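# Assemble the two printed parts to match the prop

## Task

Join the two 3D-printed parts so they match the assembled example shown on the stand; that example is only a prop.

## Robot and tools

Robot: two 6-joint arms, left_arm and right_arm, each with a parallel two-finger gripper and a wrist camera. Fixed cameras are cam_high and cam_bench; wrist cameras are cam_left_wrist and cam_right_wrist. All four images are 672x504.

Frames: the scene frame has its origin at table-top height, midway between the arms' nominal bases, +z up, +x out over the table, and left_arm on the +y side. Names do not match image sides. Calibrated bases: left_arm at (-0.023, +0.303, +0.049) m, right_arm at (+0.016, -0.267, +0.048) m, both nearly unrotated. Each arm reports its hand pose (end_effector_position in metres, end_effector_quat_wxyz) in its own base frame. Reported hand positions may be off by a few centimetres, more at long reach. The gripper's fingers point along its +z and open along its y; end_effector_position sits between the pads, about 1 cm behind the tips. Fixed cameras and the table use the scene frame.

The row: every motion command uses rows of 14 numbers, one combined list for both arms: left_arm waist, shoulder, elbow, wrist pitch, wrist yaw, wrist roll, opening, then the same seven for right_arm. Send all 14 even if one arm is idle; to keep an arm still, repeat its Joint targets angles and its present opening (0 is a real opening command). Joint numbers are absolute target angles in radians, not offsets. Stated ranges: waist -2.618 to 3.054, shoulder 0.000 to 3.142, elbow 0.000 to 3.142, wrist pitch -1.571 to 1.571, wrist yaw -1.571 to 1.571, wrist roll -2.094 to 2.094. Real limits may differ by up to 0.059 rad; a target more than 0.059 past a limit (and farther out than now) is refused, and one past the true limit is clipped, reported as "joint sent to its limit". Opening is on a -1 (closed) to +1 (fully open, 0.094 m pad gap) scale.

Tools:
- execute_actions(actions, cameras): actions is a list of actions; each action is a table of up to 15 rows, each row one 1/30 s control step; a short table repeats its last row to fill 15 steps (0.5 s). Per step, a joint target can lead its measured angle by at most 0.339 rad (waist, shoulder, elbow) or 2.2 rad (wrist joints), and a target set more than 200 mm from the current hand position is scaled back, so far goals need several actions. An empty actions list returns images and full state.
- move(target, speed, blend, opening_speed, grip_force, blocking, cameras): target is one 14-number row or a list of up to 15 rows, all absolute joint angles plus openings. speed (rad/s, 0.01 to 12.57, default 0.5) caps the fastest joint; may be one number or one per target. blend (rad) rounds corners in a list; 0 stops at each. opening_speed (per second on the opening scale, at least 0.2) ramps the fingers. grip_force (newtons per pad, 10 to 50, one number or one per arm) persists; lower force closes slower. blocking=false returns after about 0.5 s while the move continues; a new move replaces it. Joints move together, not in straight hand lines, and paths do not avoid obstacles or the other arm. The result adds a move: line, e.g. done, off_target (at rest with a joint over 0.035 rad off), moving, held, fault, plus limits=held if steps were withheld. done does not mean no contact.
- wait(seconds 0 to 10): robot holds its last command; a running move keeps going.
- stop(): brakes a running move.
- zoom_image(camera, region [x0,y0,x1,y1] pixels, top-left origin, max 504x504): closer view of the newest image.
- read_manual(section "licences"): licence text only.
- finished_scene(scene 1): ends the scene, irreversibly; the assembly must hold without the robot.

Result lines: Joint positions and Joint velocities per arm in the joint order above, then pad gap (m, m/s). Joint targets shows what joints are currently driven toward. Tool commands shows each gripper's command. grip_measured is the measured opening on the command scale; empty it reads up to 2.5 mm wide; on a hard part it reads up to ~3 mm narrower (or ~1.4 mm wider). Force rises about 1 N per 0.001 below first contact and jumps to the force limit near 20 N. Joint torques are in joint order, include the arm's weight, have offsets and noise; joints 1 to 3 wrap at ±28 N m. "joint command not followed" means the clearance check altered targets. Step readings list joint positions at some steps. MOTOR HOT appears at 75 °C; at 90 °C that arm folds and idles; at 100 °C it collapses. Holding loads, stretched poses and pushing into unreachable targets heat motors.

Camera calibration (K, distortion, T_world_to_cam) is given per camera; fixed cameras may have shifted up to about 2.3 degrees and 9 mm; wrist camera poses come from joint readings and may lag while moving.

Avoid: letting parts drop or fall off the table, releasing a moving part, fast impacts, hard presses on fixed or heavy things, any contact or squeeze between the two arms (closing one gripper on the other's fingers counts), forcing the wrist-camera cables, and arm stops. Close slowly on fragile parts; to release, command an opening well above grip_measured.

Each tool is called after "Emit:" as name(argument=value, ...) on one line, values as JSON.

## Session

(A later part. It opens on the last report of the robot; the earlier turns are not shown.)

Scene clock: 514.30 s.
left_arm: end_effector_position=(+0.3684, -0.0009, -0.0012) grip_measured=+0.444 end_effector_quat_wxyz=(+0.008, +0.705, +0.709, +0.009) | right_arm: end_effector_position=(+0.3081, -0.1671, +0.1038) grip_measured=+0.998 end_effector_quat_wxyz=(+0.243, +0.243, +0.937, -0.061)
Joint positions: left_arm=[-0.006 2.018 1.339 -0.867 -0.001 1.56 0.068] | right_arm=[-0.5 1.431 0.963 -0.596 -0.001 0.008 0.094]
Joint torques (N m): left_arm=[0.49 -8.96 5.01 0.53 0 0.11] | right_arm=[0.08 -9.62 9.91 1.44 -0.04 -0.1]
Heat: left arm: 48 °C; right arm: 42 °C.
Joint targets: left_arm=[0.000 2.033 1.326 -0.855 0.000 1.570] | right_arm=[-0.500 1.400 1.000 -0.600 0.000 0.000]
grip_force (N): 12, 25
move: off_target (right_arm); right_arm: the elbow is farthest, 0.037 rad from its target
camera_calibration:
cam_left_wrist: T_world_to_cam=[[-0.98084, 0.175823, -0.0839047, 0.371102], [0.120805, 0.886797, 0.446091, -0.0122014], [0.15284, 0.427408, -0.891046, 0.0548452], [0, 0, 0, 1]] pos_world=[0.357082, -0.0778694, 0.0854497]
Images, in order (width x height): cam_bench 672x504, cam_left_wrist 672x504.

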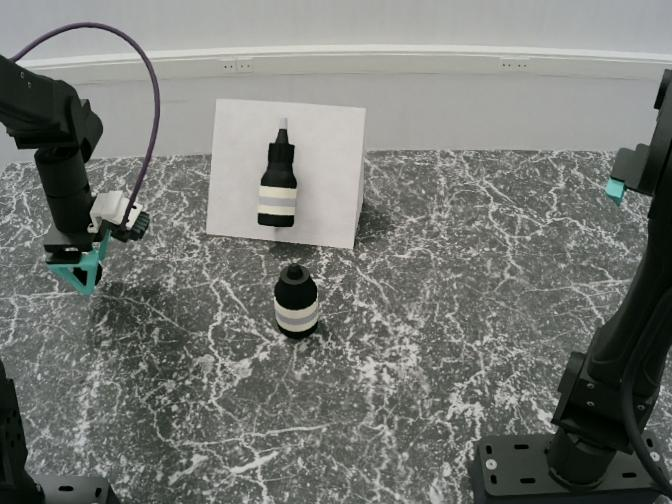

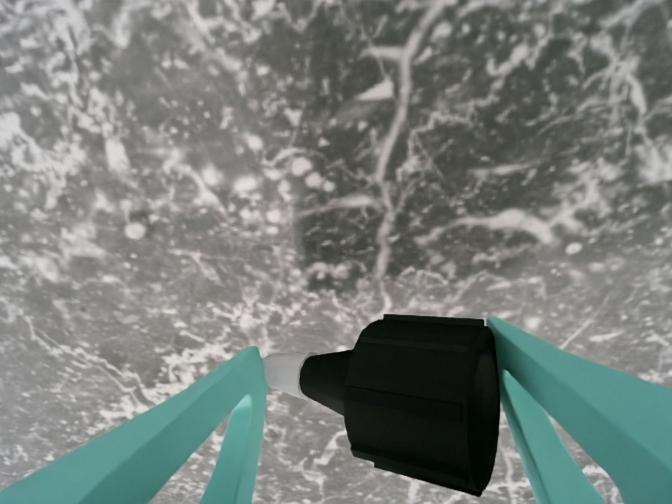

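Emit:
move(target=[0.0,2.061,1.286,-0.79,0,1.57,0.2,-0.5,1.4,1.0,-0.6,0,0,1], speed=0.06, cameras=["cam_left_wrist","cam_bench"])

Emit:
zoom_image(camera="cam_bench", region=[20, 200, 140, 320])

Scene clock: 521.37 s.
left_arm: end_effector_position=(+0.3667, -0.0009, -0.0191) grip_measured=+0.444 end_effector_quat_wxyz=(+0.008, +0.705, +0.709, +0.009) | right_arm: end_effector_position=(+0.3081, -0.1671, +0.1038) grip_measured=+0.998 end_effector_quat_wxyz=(+0.243, +0.243, +0.937, -0.061)
Joint positions: left_arm=[-0.006 2.044 1.299 -0.802 -0.001 1.56 0.068] | right_arm=[-0.5 1.431 0.963 -0.596 -0.001 0.008 0.094]
Joint torques (N m): left_arm=[0.49 -8.91 4.81 0.48 0 0.11] | right_arm=[0.08 -9.62 9.88 1.44 -0.05 -0.1]
Heat: left arm: 47 °C; right arm: 42 °C.
Joint targets: left_arm=[0.000 2.061 1.286 -0.790 0.000 1.570] | right_arm=[-0.500 1.400 1.000 -0.600 0.000 0.000]
grip_force (N): 12, 25
move: off_target (right_arm); right_arm: the elbow is farthest, 0.037 rad from its target
camera_calibration:
cam_left_wrist: T_world_to_cam=[[-0.980931, 0.175838, -0.0828005, 0.368088], [0.121322, 0.886799, 0.445947, -0.00420872], [0.151842, 0.427398, -0.891221, 0.0394899], [0, 0, 0, 1]] pos_world=[0.355583, -0.0778694, 0.067549]
Images, in order (width x height): cam_bench 672x504, cam_left_wrist 672x504.

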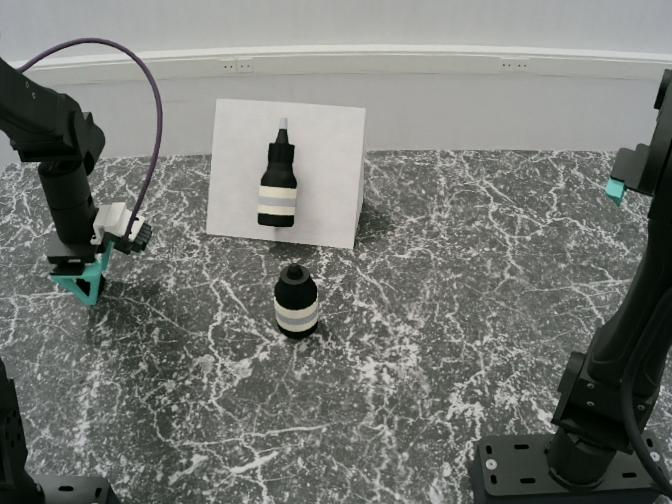

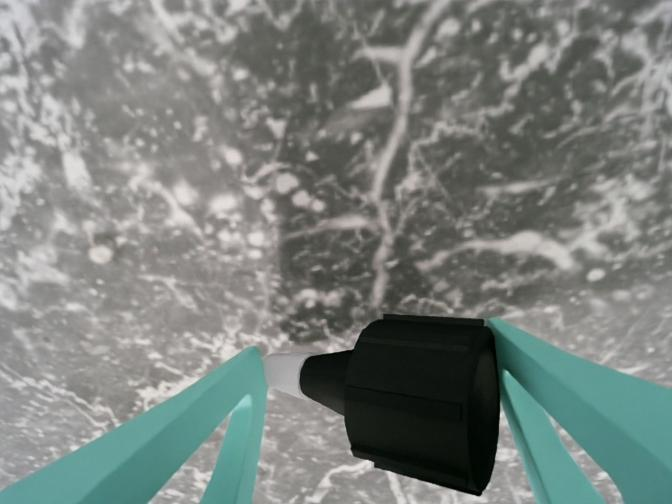

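Scaled by 4.200 from the camera's 672x504 image, which has a finer 960x720 frame.

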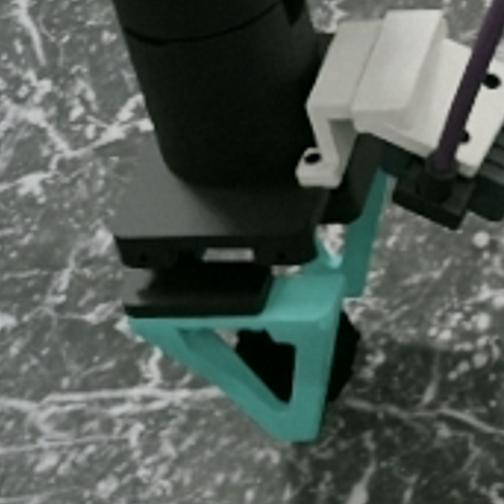

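Emit:
move(target=[0.0,2.067,1.277,-0.774,0,1.57,0.2,-0.5,1.4,1.0,-0.6,0,0,1], speed=0.04)

Scene clock: 526.23 s.
left_arm: end_effector_position=(+0.3664, -0.0009, -0.0233) grip_measured=+0.444 end_effector_quat_wxyz=(+0.008, +0.705, +0.709, +0.009) | right_arm: end_effector_position=(+0.3081, -0.1671, +0.1038) grip_measured=+0.998 end_effector_quat_wxyz=(+0.243, +0.243, +0.937, -0.061)
Joint positions: left_arm=[-0.006 2.051 1.29 -0.786 -0.001 1.56 0.068] | right_arm=[-0.5 1.431 0.963 -0.596 -0.001 0.008 0.094]
Joint torques (N m): left_arm=[0.5 -8.95 4.79 0.53 0 0.11] | right_arm=[0.05 -9.59 9.96 1.44 -0.04 -0.1]
Heat: left arm: 47 °C; right arm: 42 °C.
Joint targets: left_arm=[0.000 2.067 1.277 -0.774 0.000 1.570] | right_arm=[-0.500 1.400 1.000 -0.600 0.000 0.000]
grip_force (N): 12, 25
move: off_target (right_arm); right_arm: the elbow is farthest, 0.037 rad from its target

Step a little lower.

Emit:
move(target=[0.0,2.074,1.269,-0.76,0,1.57,0.2,-0.5,1.4,1.0,-0.6,0,0,1], speed=0.04, cameras=["cam_bench"])

Emit:
zoom_image(camera="cam_bench", region=[50, 250, 130, 320])

Scene clock: 529.80 s.
left_arm: end_effector_position=(+0.3666, -0.0009, -0.0265) grip_measured=+0.444 end_effector_quat_wxyz=(+0.009, +0.705, +0.709, +0.010) | right_arm: end_effector_position=(+0.3081, -0.1671, +0.1038) grip_measured=+0.998 end_effector_quat_wxyz=(+0.243, +0.243, +0.937, -0.061)
Joint positions: left_arm=[-0.006 2.056 1.283 -0.772 -0.001 1.56 0.068] | right_arm=[-0.5 1.431 0.963 -0.596 -0.001 0.008 0.094]
Joint torques (N m): left_arm=[0.49 -8.77 4.67 0.5 0 0.11] | right_arm=[0.05 -9.62 9.92 1.42 -0.04 -0.11]
Heat: left arm: 46 °C; right arm: 42 °C.
Joint targets: left_arm=[0.000 2.074 1.269 -0.760 0.000 1.570] | right_arm=[-0.500 1.400 1.000 -0.600 0.000 0.000]
grip_force (N): 12, 25
move: off_target (right_arm); right_arm: the elbow is farthest, 0.037 rad from its target
Images, in order (width x height): cam_bench 672x504.

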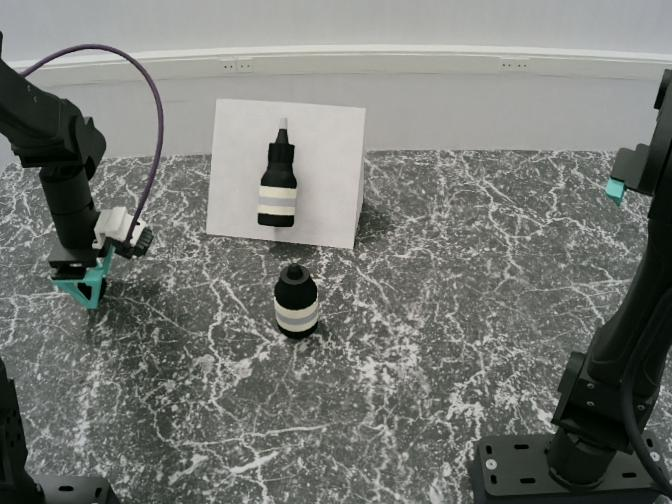

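Scaled by 6.300 from the camera's 672x504 image, which has a finer 960x720 frame.

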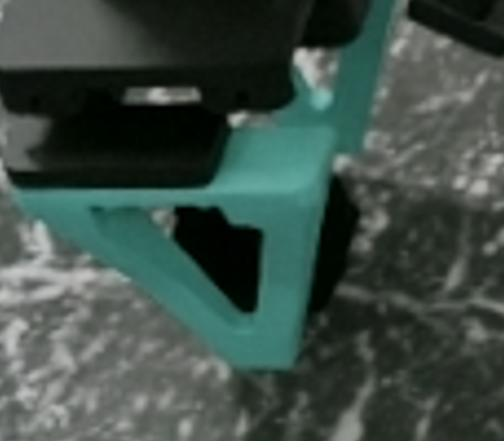

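Emit:
move(target=[0.0,2.082,1.259,-0.742,0,1.57,0.2,-0.5,1.4,1.0,-0.6,0,0,1], speed=0.04, cameras=["cam_left_wrist"])

Scene clock: 534.73 s.
left_arm: end_effector_position=(+0.3669, -0.0009, -0.0273) grip_measured=+0.444 end_effector_quat_wxyz=(+0.010, +0.705, +0.709, +0.011) | right_arm: end_effector_position=(+0.3081, -0.1671, +0.1038) grip_measured=+0.998 end_effector_quat_wxyz=(+0.243, +0.243, +0.937, -0.061)
Joint positions: left_arm=[-0.006 2.056 1.279 -0.765 -0.001 1.56 0.068] | right_arm=[-0.5 1.431 0.963 -0.596 -0.001 0.008 0.094]
Joint torques (N m): left_arm=[0.49 -8.24 4.23 0.62 0 0.11] | right_arm=[0.06 -9.63 9.88 1.44 -0.05 -0.1]
Heat: left arm: 46 °C; right arm: 42 °C.
Joint targets: left_arm=[0.000 2.082 1.259 -0.742 0.000 1.570] | right_arm=[-0.500 1.400 1.000 -0.600 0.000 0.000]
grip_force (N): 12, 25
move: off_target (right_arm); right_arm: the elbow is farthest, 0.037 rad from its target
camera_calibration:
cam_left_wrist: T_world_to_cam=[[-0.980446, 0.17582, -0.088393, 0.367271], [0.11876, 0.886801, 0.446631, 0.000352671], [0.156914, 0.4274, -0.890341, 0.0303773], [0, 0, 0, 1]] pos_world=[0.35528, -0.0778694, 0.0593528]
Images, in order (width x height): cam_left_wrist 672x504.

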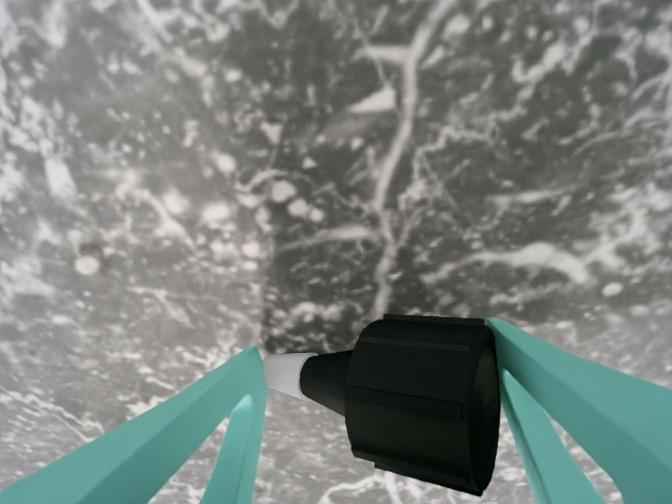

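Emit:
move(target=[0.0,2.078,1.262,-0.748,0,1.57,0.9,-0.5,1.4,1.0,-0.6,0,0,1], speed=0.05, opening_speed=0.25, cameras=["cam_left_wrist","cam_bench"])

Scene clock: 541.53 s.
left_arm: end_effector_position=(+0.3677, -0.0009, -0.0288) grip_measured=+0.898 end_effector_quat_wxyz=(+0.010, +0.705, +0.709, +0.011) | right_arm: end_effector_position=(+0.3081, -0.1671, +0.1038) grip_measured=+0.998 end_effector_quat_wxyz=(+0.243, +0.243, +0.937, -0.061)
Joint positions: left_arm=[-0.006 2.061 1.279 -0.759 -0.001 1.561 0.089] | right_arm=[-0.5 1.431 0.963 -0.596 -0.001 0.008 0.094]
Joint torques (N m): left_arm=[0.49 -8.85 4.44 0.51 0 0.11] | right_arm=[0.08 -9.63 9.95 1.44 -0.04 -0.1]
Heat: left arm: 46 °C; right arm: 42 °C.
Joint targets: left_arm=[0.000 2.078 1.262 -0.748 0.000 1.570] | right_arm=[-0.500 1.400 1.000 -0.600 0.000 0.000]
grip_force (N): 12, 25
move: off_target (right_arm); right_arm: the elbow is farthest, 0.037 rad from its target
camera_calibration:
cam_left_wrist: T_world_to_cam=[[-0.980265, 0.176261, -0.0895096, 0.367752], [0.118653, 0.886756, 0.44675, 0.00102358], [0.158118, 0.427313, -0.89017, 0.0284144], [0, 0, 0, 1]] pos_world=[0.35588, -0.0778697, 0.0577536]
Images, in order (width x height): cam_bench 672x504, cam_left_wrist 672x504.

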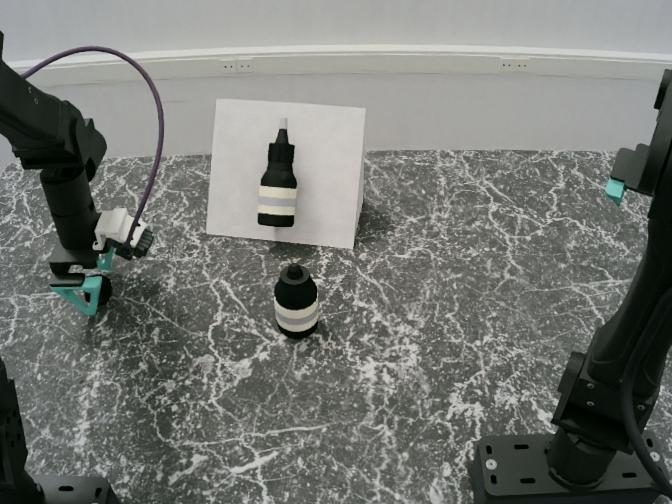

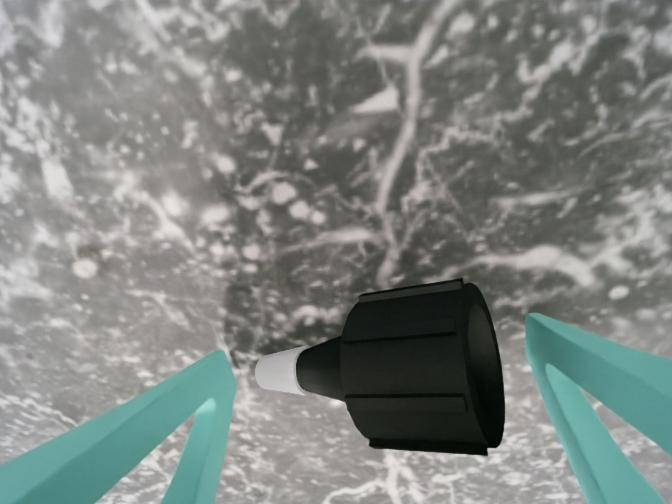

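Emit:
move(target=[[0.0,1.9654,1.42,-1.0,0,1.57,1,-0.5,1.4,1.0,-0.6,0,0,1],[0.0,1.7964,1.47,-1.23,0,0,1,-0.5,1.4,1.0,-0.6,0,0,1]], speed=[0.2,0.5], blend=0.02, grip_force=[25,25], cameras=["cam_left_wrist","cam_bench"])

Scene clock: 551.67 s.
left_arm: end_effector_position=(+0.3303, -0.0007, +0.0880) grip_measured=+0.998 end_effector_quat_wxyz=(-0.011, +0.006, +1.000, +0.001) | right_arm: end_effector_position=(+0.3081, -0.1671, +0.1038) grip_measured=+0.998 end_effector_quat_wxyz=(+0.243, +0.243, +0.937, -0.061)
Joint positions: left_arm=[-0.006 1.825 1.443 -1.211 -0.001 0.006 0.094] | right_arm=[-0.5 1.431 0.963 -0.596 -0.001 0.008 0.094]
Joint torques (N m): left_arm=[0.5 -10.92 8.39 0.12 0 -0.06] | right_arm=[0.03 -9.57 9.91 1.43 -0.04 -0.09]
Heat: left arm: 46 °C; right arm: 43 °C.
Joint targets: left_arm=[0.000 1.796 1.470 -1.230 0.000 0.000] | right_arm=[-0.500 1.400 1.000 -0.600 0.000 0.000]
grip_force (N): 25, 25
move: off_target (right_arm); right_arm: the elbow is farthest, 0.037 rad from its target
camera_calibration:
cam_left_wrist: T_world_to_cam=[[-0.19312, -0.979498, -0.0573447, 0.0779234], [-0.874997, 0.145483, 0.461751, 0.279416], [-0.443942, 0.13935, -0.885154, 0.336426], [0, 0, 0, 1]] pos_world=[0.40889, -0.0112053, 0.173236]
Images, in order (width x height): cam_bench 672x504, cam_left_wrist 672x504.

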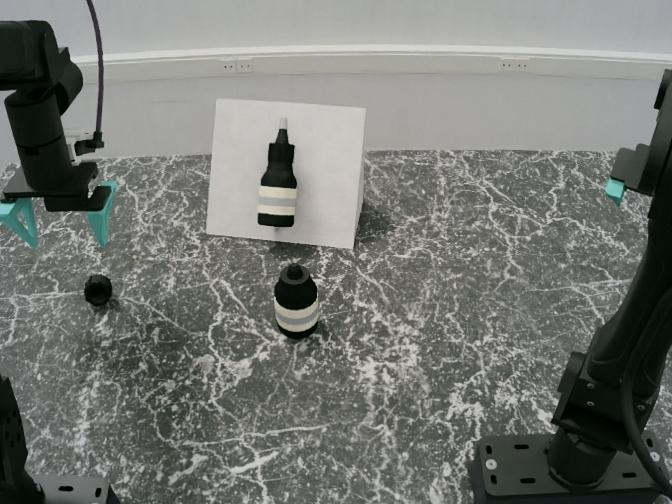

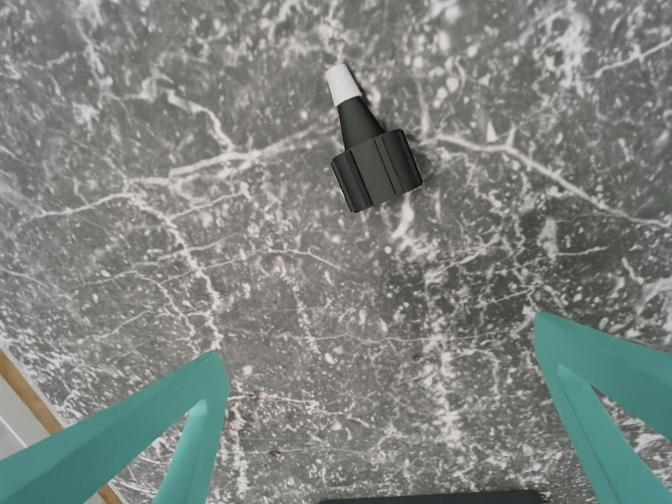

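Emit:
move(target=[-0.008,1.99,1.275,-0.86,0,-0.23,1,-0.5,1.4,1.0,-0.6,0,0,1], speed=0.25, cameras=["cam_left_wrist"])

Scene clock: 565.80 s.
left_arm: end_effector_position=(+0.3503, -0.0008, -0.0001) grip_measured=+0.998 end_effector_quat_wxyz=(-0.002, -0.109, +0.994, +0.001) | right_arm: end_effector_position=(+0.3081, -0.1671, +0.1038) grip_measured=+0.998 end_effector_quat_wxyz=(+0.243, +0.243, +0.937, -0.061)
Joint positions: left_arm=[-0.006 1.979 1.285 -0.882 -0.001 -0.224 0.094] | right_arm=[-0.5 1.431 0.963 -0.596 -0.001 0.008 0.094]
Joint torques (N m): left_arm=[-0.18 -8.83 5.08 0.57 0 -0.09] | right_arm=[0.08 -9.62 9.98 1.43 -0.05 -0.08]
Heat: left arm: 47 °C; right arm: 43 °C.
Joint targets: left_arm=[-0.008 1.990 1.275 -0.860 0.000 -0.230] | right_arm=[-0.500 1.400 1.000 -0.600 0.000 0.000]
grip_force (N): 25, 25
move: off_target (right_arm); right_arm: the elbow is farthest, 0.037 rad from its target
camera_calibration:
cam_left_wrist: T_world_to_cam=[[0.036329, -0.997432, -0.0617145, -0.00375974], [-0.893146, -0.0601097, 0.445733, 0.343794], [-0.448298, 0.038927, -0.893036, 0.268866], [0, 0, 0, 1]] pos_world=[0.427727, 0.00644909, 0.0866349]
Images, in order (width x height): cam_left_wrist 672x504.

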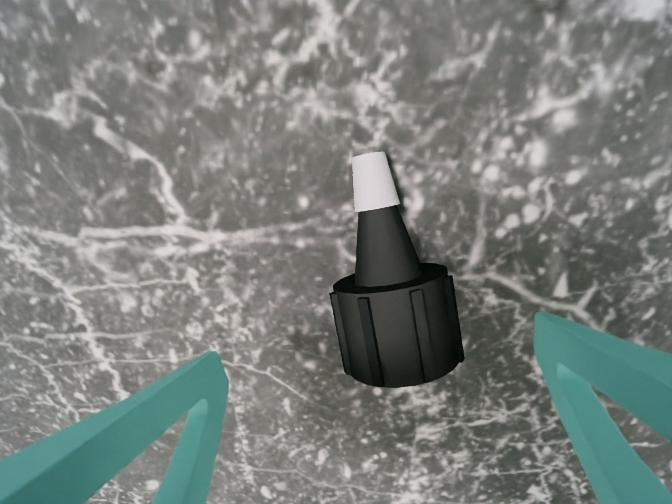

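Emit:
move(target=[[-0.012,2.045,1.215,-0.745,0,-0.23,1,-0.5,1.4,1.0,-0.6,0,0,1],[-0.012,2.045,1.215,-0.745,0,-0.23,-0.33,-0.5,1.4,1.0,-0.6,0,0,1]], speed=0.1, opening_speed=0.6, grip_force=25, cameras=["cam_left_wrist"])

Scene clock: 611.00 s.
left_arm: end_effector_position=(+0.3503, -0.0008, -0.0299) grip_measured=-0.218 end_effector_quat_wxyz=(+0.000, -0.109, +0.994, +0.001) | right_arm: end_effector_position=(+0.3081, -0.1671, +0.1038) grip_measured=+0.998 end_effector_quat_wxyz=(+0.243, +0.243, +0.937, -0.061)
Joint positions: left_arm=[-0.006 2.03 1.227 -0.767 -0.001 -0.225 0.037] | right_arm=[-0.5 1.431 0.963 -0.596 -0.001 0.008 0.094]
Joint torques (N m): left_arm=[-0.53 -8.69 4.7 0.54 0.01 -0.05] | right_arm=[0.05 -9.61 9.94 1.43 -0.05 -0.1]
Motor temperatures (°C): left_arm=[29 43 45 35 29 27 27] | right_arm=[29 37 43 34 29 27 31]
Heat: left arm: 45 °C; right arm: 43 °C.
Joint targets: left_arm=[-0.012 2.045 1.215 -0.745 0.000 -0.230] | right_arm=[-0.500 1.400 1.000 -0.600 0.000 0.000]
grip_force (N): 25, 25
move: off_target (right_arm); right_arm: the elbow is farthest, 0.037 rad from its target
camera_calibration:
cam_left_wrist: T_world_to_cam=[[0.0370759, -0.997416, -0.06153, -0.0058957], [-0.895291, -0.0605065, 0.441354, 0.357754], [-0.443936, 0.0387237, -0.895221, 0.240602], [0, 0, 0, 1]] pos_world=[0.427324, 0.00644897, 0.0571335]
Images, in order (width x height): cam_left_wrist 672x504.

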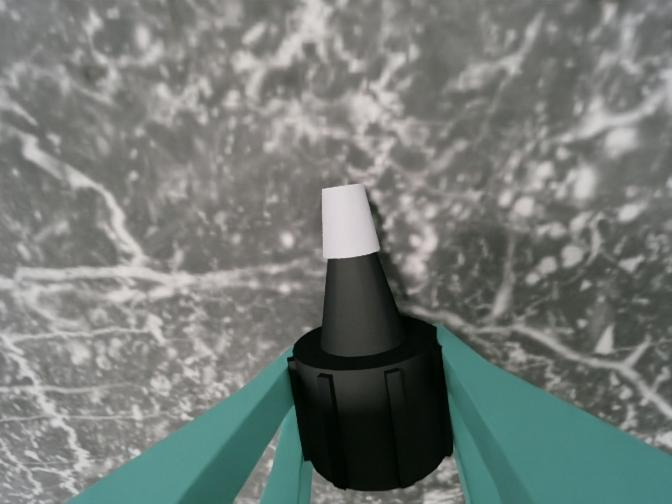

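Emit:
move(target=[[-0.012,2.03,1.232,-0.777,0,-0.23,-0.33,-0.5,1.4,1.0,-0.6,0,0,1],[-0.012,2.03,1.232,-0.777,0,0.0,-0.33,-0.5,1.4,1.0,-0.6,0,0,1],[-0.012,2.046,1.214,-0.744,0,0.0,-0.33,-0.5,1.4,1.0,-0.6,0,0,1],[-0.012,2.046,1.214,-0.744,0,0.0,0.6,-0.5,1.4,1.0,-0.6,0,0,1]], speed=0.12, opening_speed=0.5, cameras=["cam_left_wrist","cam_bench"])

Scene clock: 622.10 s.
left_arm: end_effector_position=(+0.3505, -0.0008, -0.0299) grip_measured=+0.598 end_effector_quat_wxyz=(+0.001, +0.000, +1.000, +0.001) | right_arm: end_effector_position=(+0.3081, -0.1671, +0.1038) grip_measured=+0.998 end_effector_quat_wxyz=(+0.243, +0.243, +0.937, -0.061)
Joint positions: left_arm=[-0.006 2.03 1.227 -0.766 -0.001 -0.006 0.075] | right_arm=[-0.5 1.431 0.963 -0.596 -0.001 0.008 0.094]
Joint torques (N m): left_arm=[-0.51 -8.62 4.62 0.55 0 0.08] | right_arm=[0.05 -9.62 9.96 1.45 -0.04 -0.11]
Heat: left arm: 45 °C; right arm: 43 °C.
Joint targets: left_arm=[-0.012 2.046 1.214 -0.744 0.000 0.000] | right_arm=[-0.500 1.400 1.000 -0.600 0.000 0.000]
grip_force (N): 25, 25
move: off_target (right_arm); right_arm: the elbow is farthest, 0.037 rad from its target
camera_calibration:
cam_left_wrist: T_world_to_cam=[[-0.179733, -0.981778, -0.0617159, 0.0700855], [-0.887391, 0.134738, 0.440889, 0.35528], [-0.42454, 0.134008, -0.895437, 0.233905], [0, 0, 0, 1]] pos_world=[0.427171, -0.0104068, 0.0571335]
Images, in order (width x height): cam_bench 672x504, cam_left_wrist 672x504.

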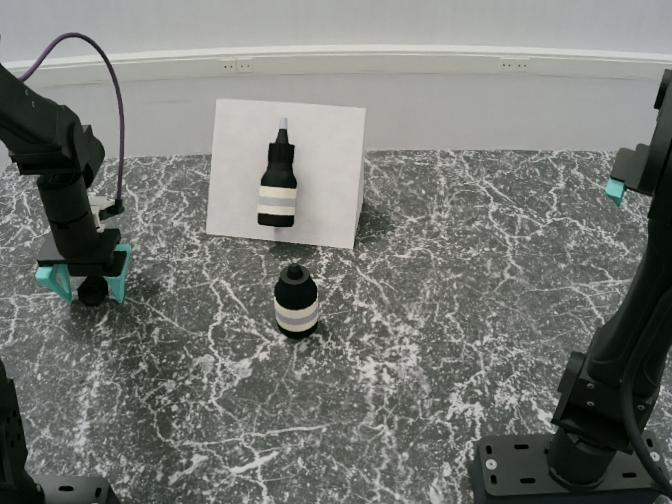

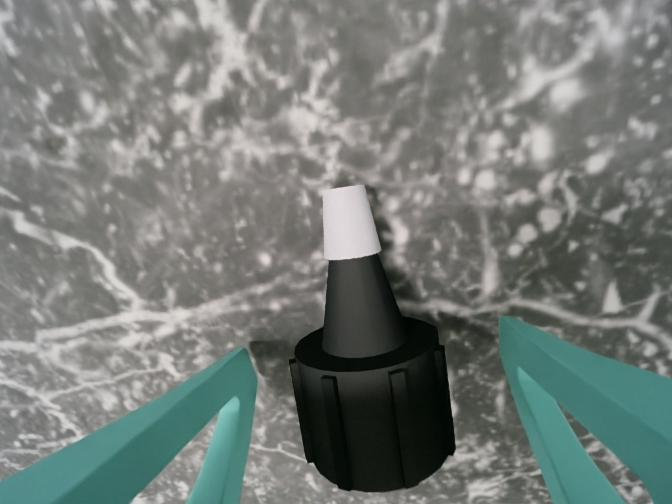

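Emit:
move(target=[[-0.012,1.99,1.275,-0.86,0,0,1,-0.5,1.4,1.0,-0.6,0,0,1],[-0.012,2.24,1.755,-1.38,0,0.0,1,-0.5,1.4,1.0,-0.6,0,0,1],[-0.012,2.30,1.655,-1.22,0,0.0,1,-0.5,1.4,1.0,-0.6,0,0,1]], speed=0.25, blend=[0.02,0.02,0], cameras=["cam_left_wrist","cam_bench"])

Scene clock: 636.63 s.
left_arm: end_effector_position=(+0.3549, -0.0008, -0.0159) grip_measured=+0.998 end_effector_quat_wxyz=(-0.145, +0.000, +0.989, +0.002) | right_arm: end_effector_position=(+0.3081, -0.1671, +0.1038) grip_measured=+0.998 end_effector_quat_wxyz=(+0.243, +0.243, +0.937, -0.061)
Joint positions: left_arm=[-0.006 2.286 1.665 -1.241 -0.001 -0.006 0.094] | right_arm=[-0.5 1.431 0.963 -0.596 -0.001 0.008 0.094]
Joint torques (N m): left_arm=[-0.53 -10.65 4.81 -0.02 0 0.07] | right_arm=[0.08 -9.57 9.96 1.44 -0.04 -0.09]
Heat: left arm: 45 °C; right arm: 43 °C.
Joint targets: left_arm=[-0.012 2.300 1.655 -1.220 0.000 0.000] | right_arm=[-0.500 1.400 1.000 -0.600 0.000 0.000]
grip_force (N): 25, 25
move: off_target (right_arm); right_arm: the elbow is farthest, 0.037 rad from its target
camera_calibration:
cam_left_wrist: T_world_to_cam=[[-0.190527, -0.981644, -0.00866029, 0.0764028], [-0.721914, 0.134127, 0.678859, 0.298164], [-0.665236, 0.135593, -0.734218, 0.336417], [0, 0, 0, 1]] pos_world=[0.453602, -0.0106075, 0.0452534]
Images, in order (width x height): cam_bench 672x504, cam_left_wrist 672x504.

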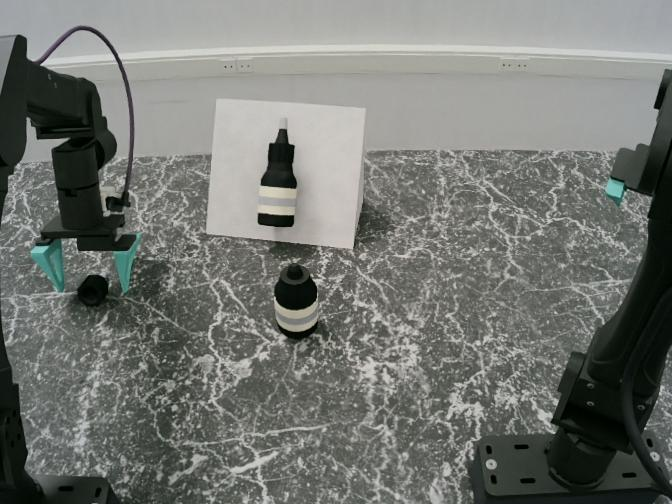

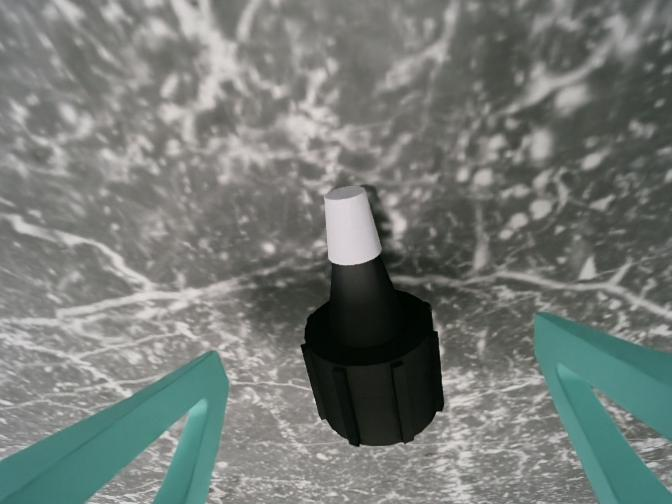

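Emit:
move(target=[[-0.012,2.322,1.628,-1.18,0,0.0,1,-0.5,1.4,1.0,-0.6,0,0,1],[-0.012,2.322,1.628,-1.18,0,0.0,-0.35,-0.5,1.4,1.0,-0.6,0,0,1]], speed=0.06, opening_speed=0.6, cameras=["cam_left_wrist"])

Scene clock: 646.97 s.
left_arm: end_effector_position=(+0.3537, -0.0008, -0.0285) grip_measured=-0.220 end_effector_quat_wxyz=(-0.146, +0.000, +0.989, +0.002) | right_arm: end_effector_position=(+0.3081, -0.1671, +0.1038) grip_measured=+0.998 end_effector_quat_wxyz=(+0.243, +0.243, +0.937, -0.061)
Joint positions: left_arm=[-0.006 2.304 1.64 -1.201 -0.001 -0.006 0.037] | right_arm=[-0.5 1.431 0.963 -0.596 -0.001 0.008 0.094]
Joint torques (N m): left_arm=[-0.53 -10.32 4.56 -0.05 0.01 0.07] | right_arm=[0.05 -9.59 9.94 1.43 -0.05 -0.09]
Heat: left arm: 45 °C; right arm: 43 °C.
Joint targets: left_arm=[-0.012 2.322 1.628 -1.180 0.000 0.000] | right_arm=[-0.500 1.400 1.000 -0.600 0.000 0.000]
grip_force (N): 25, 25
move: off_target (right_arm); right_arm: the elbow is farthest, 0.037 rad from its target
camera_calibration:
cam_left_wrist: T_world_to_cam=[[-0.190534, -0.981645, -0.0083099, 0.0760743], [-0.720607, 0.134109, 0.68025, 0.305423], [-0.66665, 0.135599, -0.732933, 0.326886], [0, 0, 0, 1]] pos_world=[0.452503, -0.0106075, 0.0324534]
Images, in order (width x height): cam_left_wrist 672x504.

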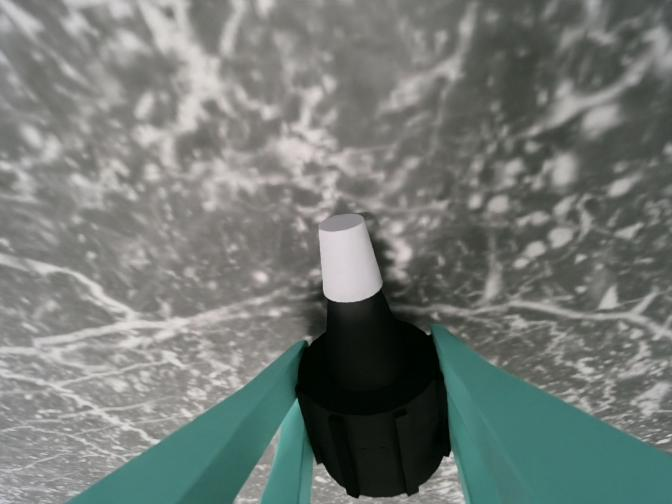

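Emit:
move(target=[[-0.012,2.24,1.755,-1.38,0,0.0,-0.35,-0.5,1.4,1.0,-0.6,0,0,1],[-0.012,1.362,0.54,0.51,0,0.0,-0.35,-0.5,1.4,1.0,-0.6,0,0,1]], speed=[0.15,0.5], blend=[0.02,0], cameras=["all"])

Scene clock: 661.47 s.
left_arm: end_effector_position=(+0.4160, -0.0012, +0.1515) grip_measured=-0.222 end_effector_quat_wxyz=(+0.572, +0.001, +0.820, -0.002) | right_arm: end_effector_position=(+0.3081, -0.1671, +0.1038) grip_measured=+0.998 end_effector_quat_wxyz=(+0.243, +0.243, +0.937, -0.061)
Joint positions: left_arm=[-0.006 1.384 0.555 0.477 -0.001 -0.002 0.037] | right_arm=[-0.5 1.431 0.963 -0.596 -0.001 0.008 0.094]
Joint torques (N m): left_arm=[-0.5 -7.08 5.89 2.34 0.01 0.02] | right_arm=[0.05 -9.57 9.99 1.43 -0.03 -0.09]
Heat: left arm: 45 °C; right arm: 43 °C.
Joint targets: left_arm=[-0.012 1.362 0.540 0.510 0.000 0.000] | right_arm=[-0.500 1.400 1.000 -0.600 0.000 0.000]
grip_force (N): 25, 25
move: off_target (right_arm); right_arm: the elbow is farthest, 0.037 rad from its target
camera_calibration:
cam_left_wrist: T_world_to_cam=[[-0.00953061, -0.981885, -0.18924, 0.0412191], [-0.719862, 0.138092, -0.680242, 0.433657], [0.694052, 0.129744, -0.708138, -0.069427], [0, 0, 0, 1]] pos_world=[0.360752, -0.0104043, 0.253628]
cam_right_wrist: T_world_to_cam=[[-0.591728, -0.794596, -0.135924, 0.0747919], [-0.796045, 0.602551, -0.0569603, 0.38086], [0.127161, 0.0744964, -0.989081, 0.186579], [0, 0, 0, 1]] pos_world=[0.323712, -0.183957, 0.216401]

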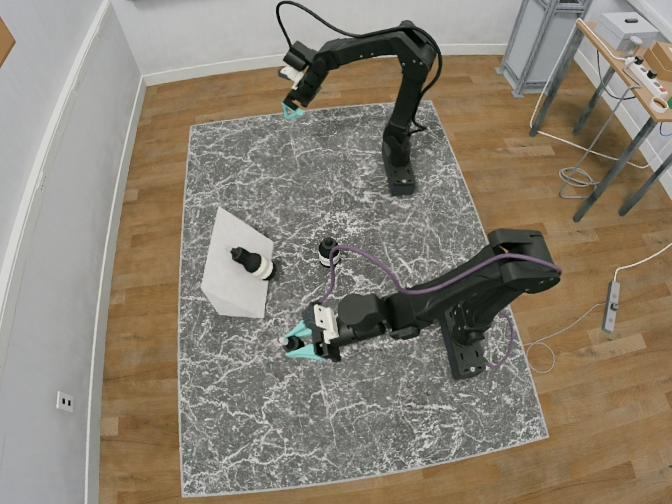

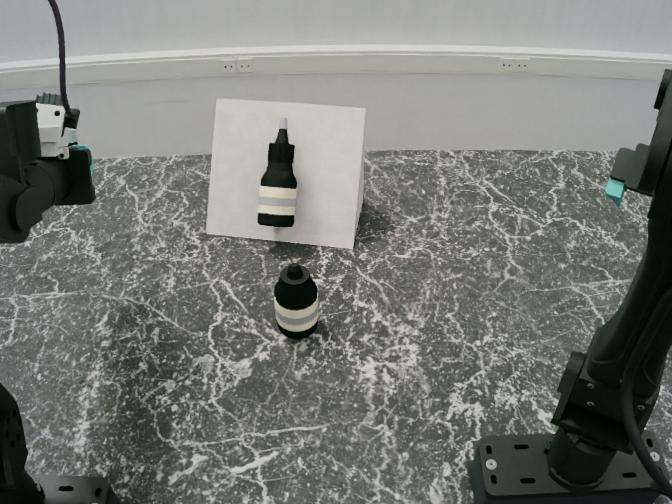

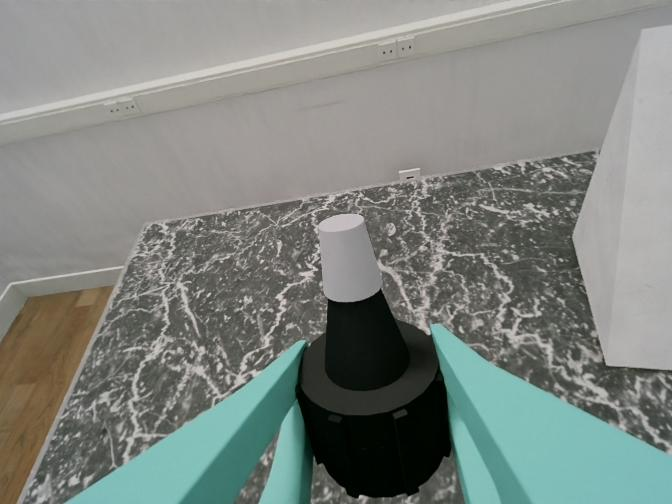

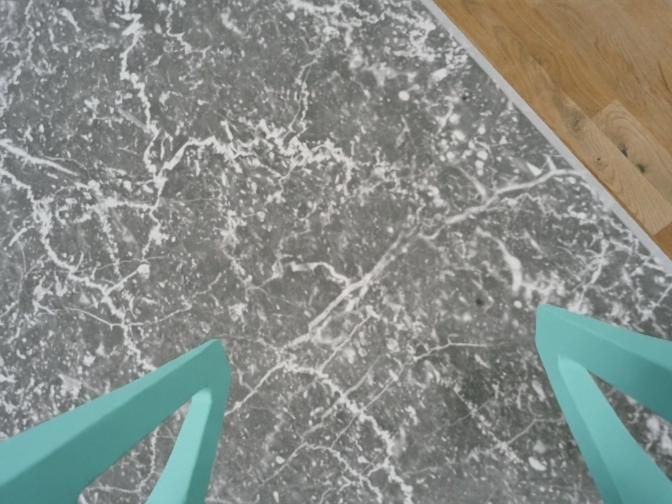

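Emit:
move(target=[-0.787,1.345,0.54,0.568,0,0.0,-0.35,-0.5,1.4,1.0,-0.6,0,0,1], speed=0.4, cameras=["all"])

Scene clock: 669.03 s.
left_arm: end_effector_position=(+0.2980, -0.2957, +0.1715) grip_measured=-0.222 end_effector_quat_wxyz=(+0.557, +0.305, +0.738, -0.230) | right_arm: end_effector_position=(+0.3081, -0.1671, +0.1038) grip_measured=+0.998 end_effector_quat_wxyz=(+0.243, +0.243, +0.937, -0.061)
Joint positions: left_arm=[-0.784 1.368 0.555 0.535 -0.001 0 0.037] | right_arm=[-0.5 1.431 0.963 -0.596 -0.001 0.008 0.094]
Joint torques (N m): left_arm=[-0.2 -7.08 5.97 2.36 0.01 0.01] | right_arm=[0.06 -9.65 9.94 1.44 -0.05 -0.1]
Heat: left arm: 45 °C; right arm: 43 °C.
Joint targets: left_arm=[-0.787 1.345 0.540 0.568 0.000 0.000] | right_arm=[-0.500 1.400 1.000 -0.600 0.000 0.000]
grip_force (N): 25, 25
move: off_target (right_arm); right_arm: the elbow is farthest, 0.037 rad from its target
camera_calibration:
cam_left_wrist: T_world_to_cam=[[-0.686579, -0.701758, -0.190118, 0.0395054], [-0.377888, 0.567831, -0.731279, 0.436922], [0.621136, -0.430237, -0.655047, -0.088126], [0, 0, 0, 1]] pos_world=[0.24697, -0.25829, 0.269296]
cam_right_wrist: T_world_to_cam=[[-0.591728, -0.794596, -0.135924, 0.0747919], [-0.796045, 0.602551, -0.0569603, 0.38086], [0.127161, 0.0744964, -0.989081, 0.186579], [0, 0, 0, 1]] pos_world=[0.323712, -0.183957, 0.216401]

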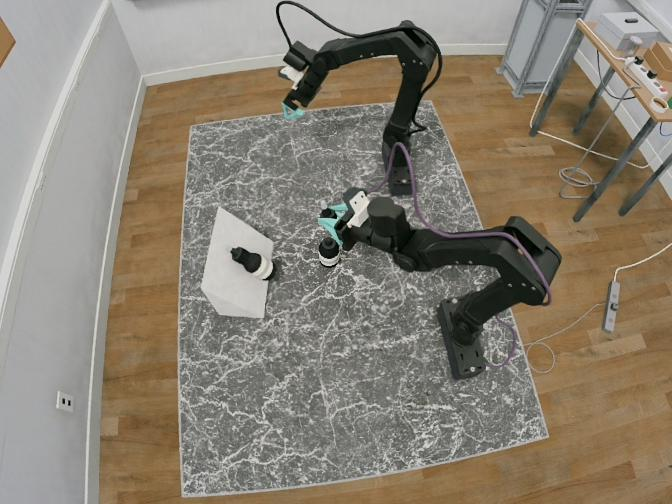

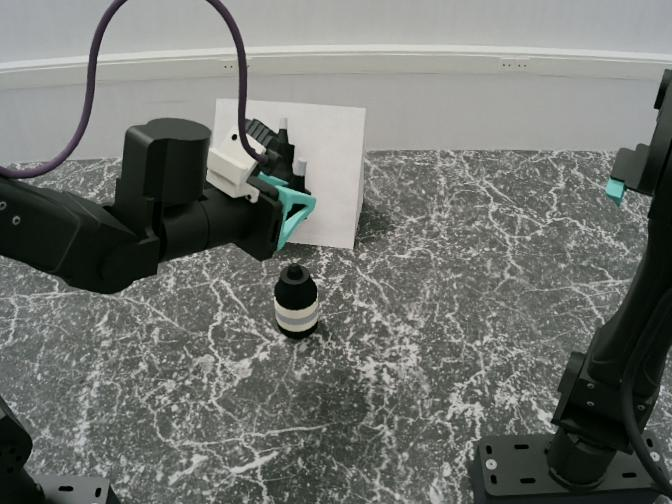

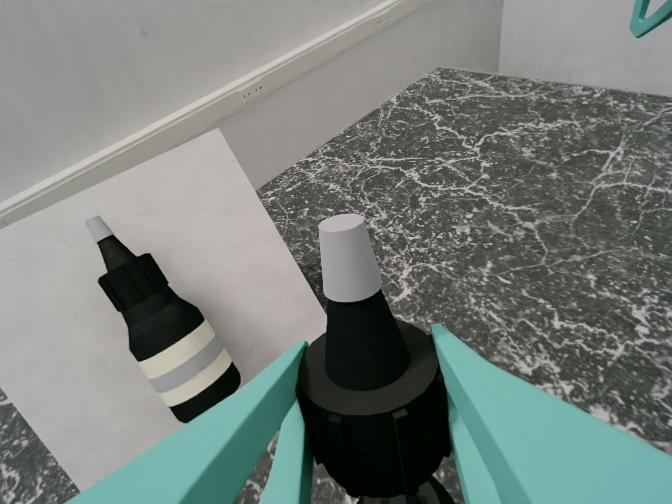

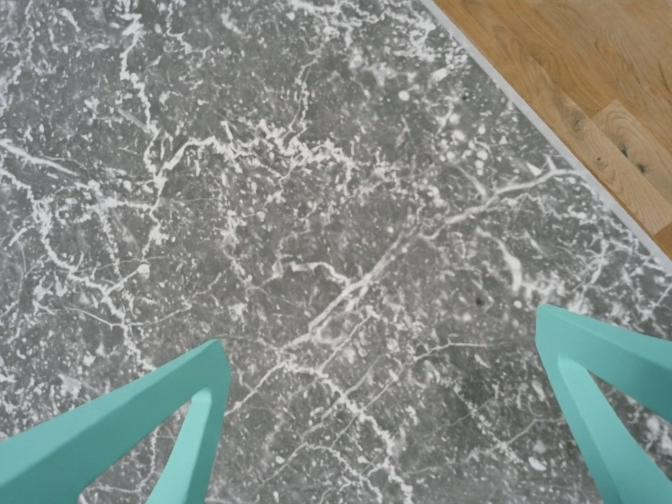

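Emit:
zoom_image(camera="cam_bench", region=[200, 100, 380, 350])

Emit:
zoom_image(camera="cam_high", region=[270, 180, 410, 290])

Emit:
zoom_image(camera="cam_left_wrist", region=[280, 380, 480, 504])

Scaled by 2.016 from the camera's 672x504 image, which has a finer 960x720 frame.

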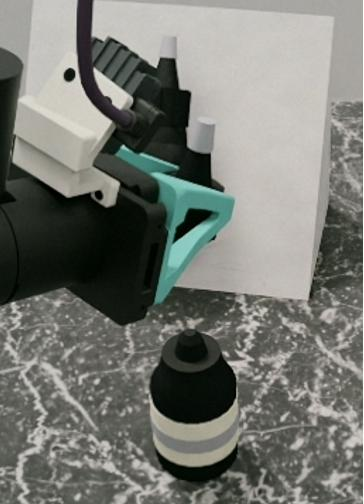

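Scaled by 3.600 from the camera's 672x504 image, which has a finer 960x720 frame.

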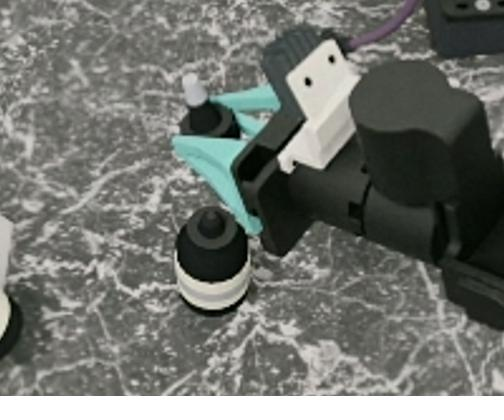

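Scaled by 2.520 from the camera's 672x504 image, which has a finer 960x720 frame.

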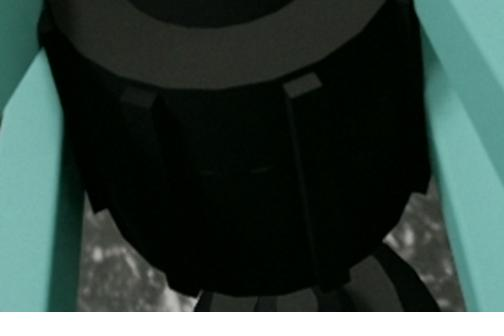

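Emit:
zoom_image(camera="cam_high", region=[310, 195, 350, 275])

Emit:
zoom_image(camera="cam_bench", region=[270, 145, 330, 225])

Scaled by 6.300 from the camera's 672x504 image, which has a finer 960x720 frame.

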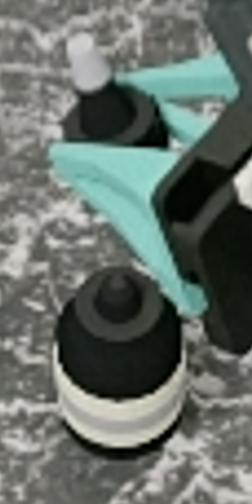

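Scaled by 6.300 from the camera's 672x504 image, which has a finer 960x720 frame.

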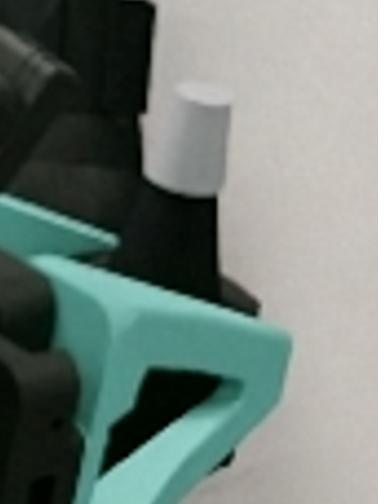

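Emit:
move(target=[[-0.1,1.345,0.54,0.568,0,0.0,-0.35,-0.5,1.4,1.0,-0.6,0,0,1],[-0.012,2.253,0.727,1.276,0,0.0,-0.35,-0.5,1.4,1.0,-0.6,0,0,1]], speed=0.4, blend=[0.05,0], cameras=["all"])

Emit:
zoom_image(camera="cam_high", region=[200, 280, 320, 380])

Scene clock: 720.27 s.
left_arm: end_effector_position=(+0.4883, -0.0075, -0.0034) grip_measured=-0.222 end_effector_quat_wxyz=(+0.573, +0.008, +0.820, -0.004) | right_arm: end_effector_position=(+0.3081, -0.1671, +0.1038) grip_measured=+0.998 end_effector_quat_wxyz=(+0.243, +0.243, +0.937, -0.061)
Joint positions: left_arm=[-0.018 2.241 0.707 1.183 -0.001 0.003 0.037] | right_arm=[-0.5 1.431 0.963 -0.596 -0.001 0.008 0.094]
Joint torques (N m): left_arm=[0.5 -8.88 5.42 2.92 0 -0.03] | right_arm=[0.06 -9.61 9.92 1.44 -0.03 -0.09]
Motor temperatures (°C): left_arm=[29 40 45 45 29 27 28] | right_arm=[29 37 43 33 29 27 31]
Heat: left arm: 45 °C; right arm: 43 °C.
Joint targets: left_arm=[-0.012 2.253 0.727 1.276 0.000 0.000] | right_arm=[-0.500 1.400 1.000 -0.600 0.000 0.000]
grip_force (N): 25, 25
move: off_target (left_arm, right_arm); left_arm: the wrist pitch is farthest, 0.093 rad from its target; right_arm: the elbow is farthest, 0.037 rad from its target
camera_calibration:
cam_left_wrist: T_world_to_cam=[[-0.0230172, -0.980841, -0.193447, 0.012959], [-0.71729, 0.150989, -0.680219, 0.380054], [0.696395, 0.123101, -0.707022, -0.22969], [0, 0, 0, 1]] pos_world=[0.432862, -0.0163983, 0.0986311]
cam_right_wrist: T_world_to_cam=[[-0.591728, -0.794596, -0.135924, 0.0747919], [-0.796045, 0.602551, -0.0569603, 0.38086], [0.127161, 0.0744964, -0.989081, 0.186579], [0, 0, 0, 1]] pos_world=[0.323712, -0.183957, 0.216401]

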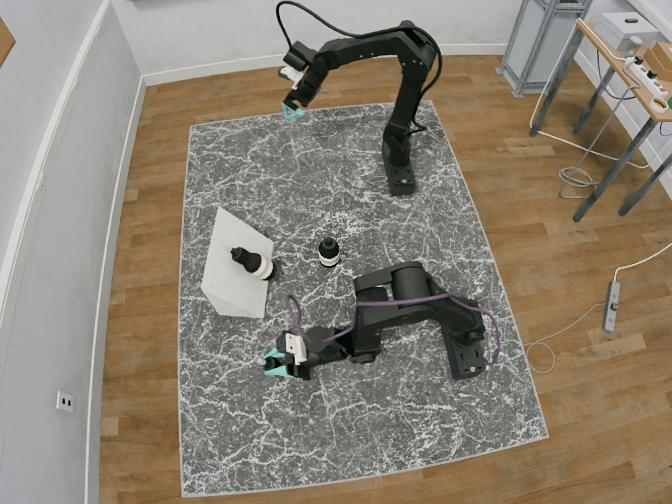

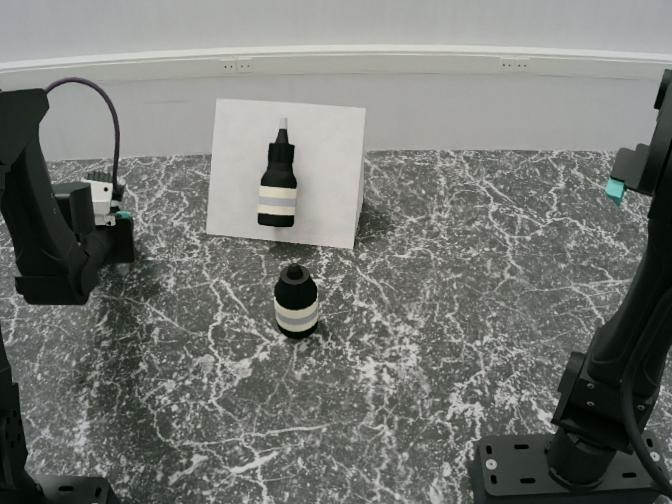

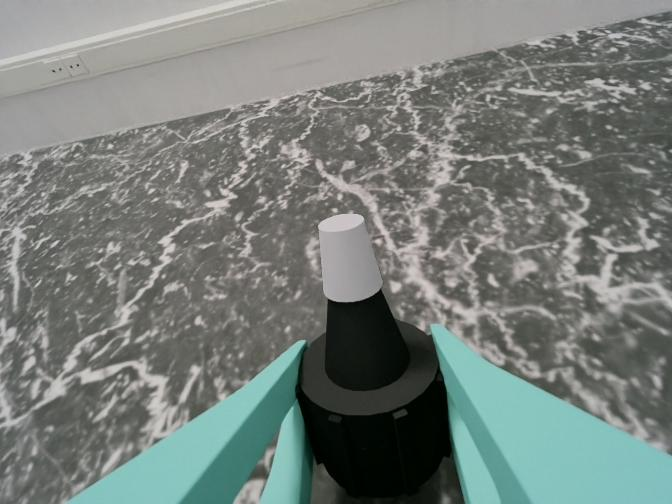

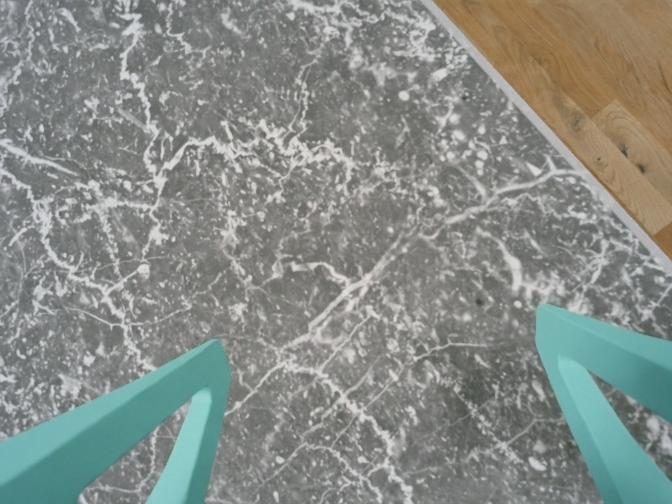

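Scaled by 4.200 from the camera's 672x504 image, which has a finer 960x720 frame.

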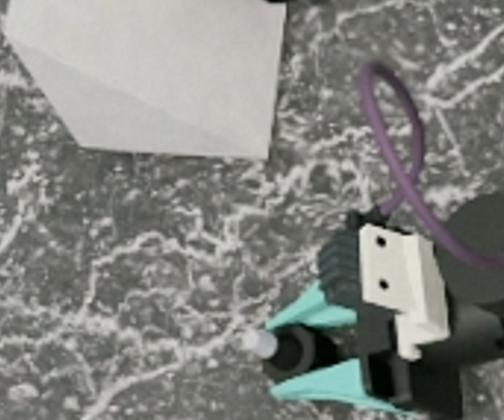

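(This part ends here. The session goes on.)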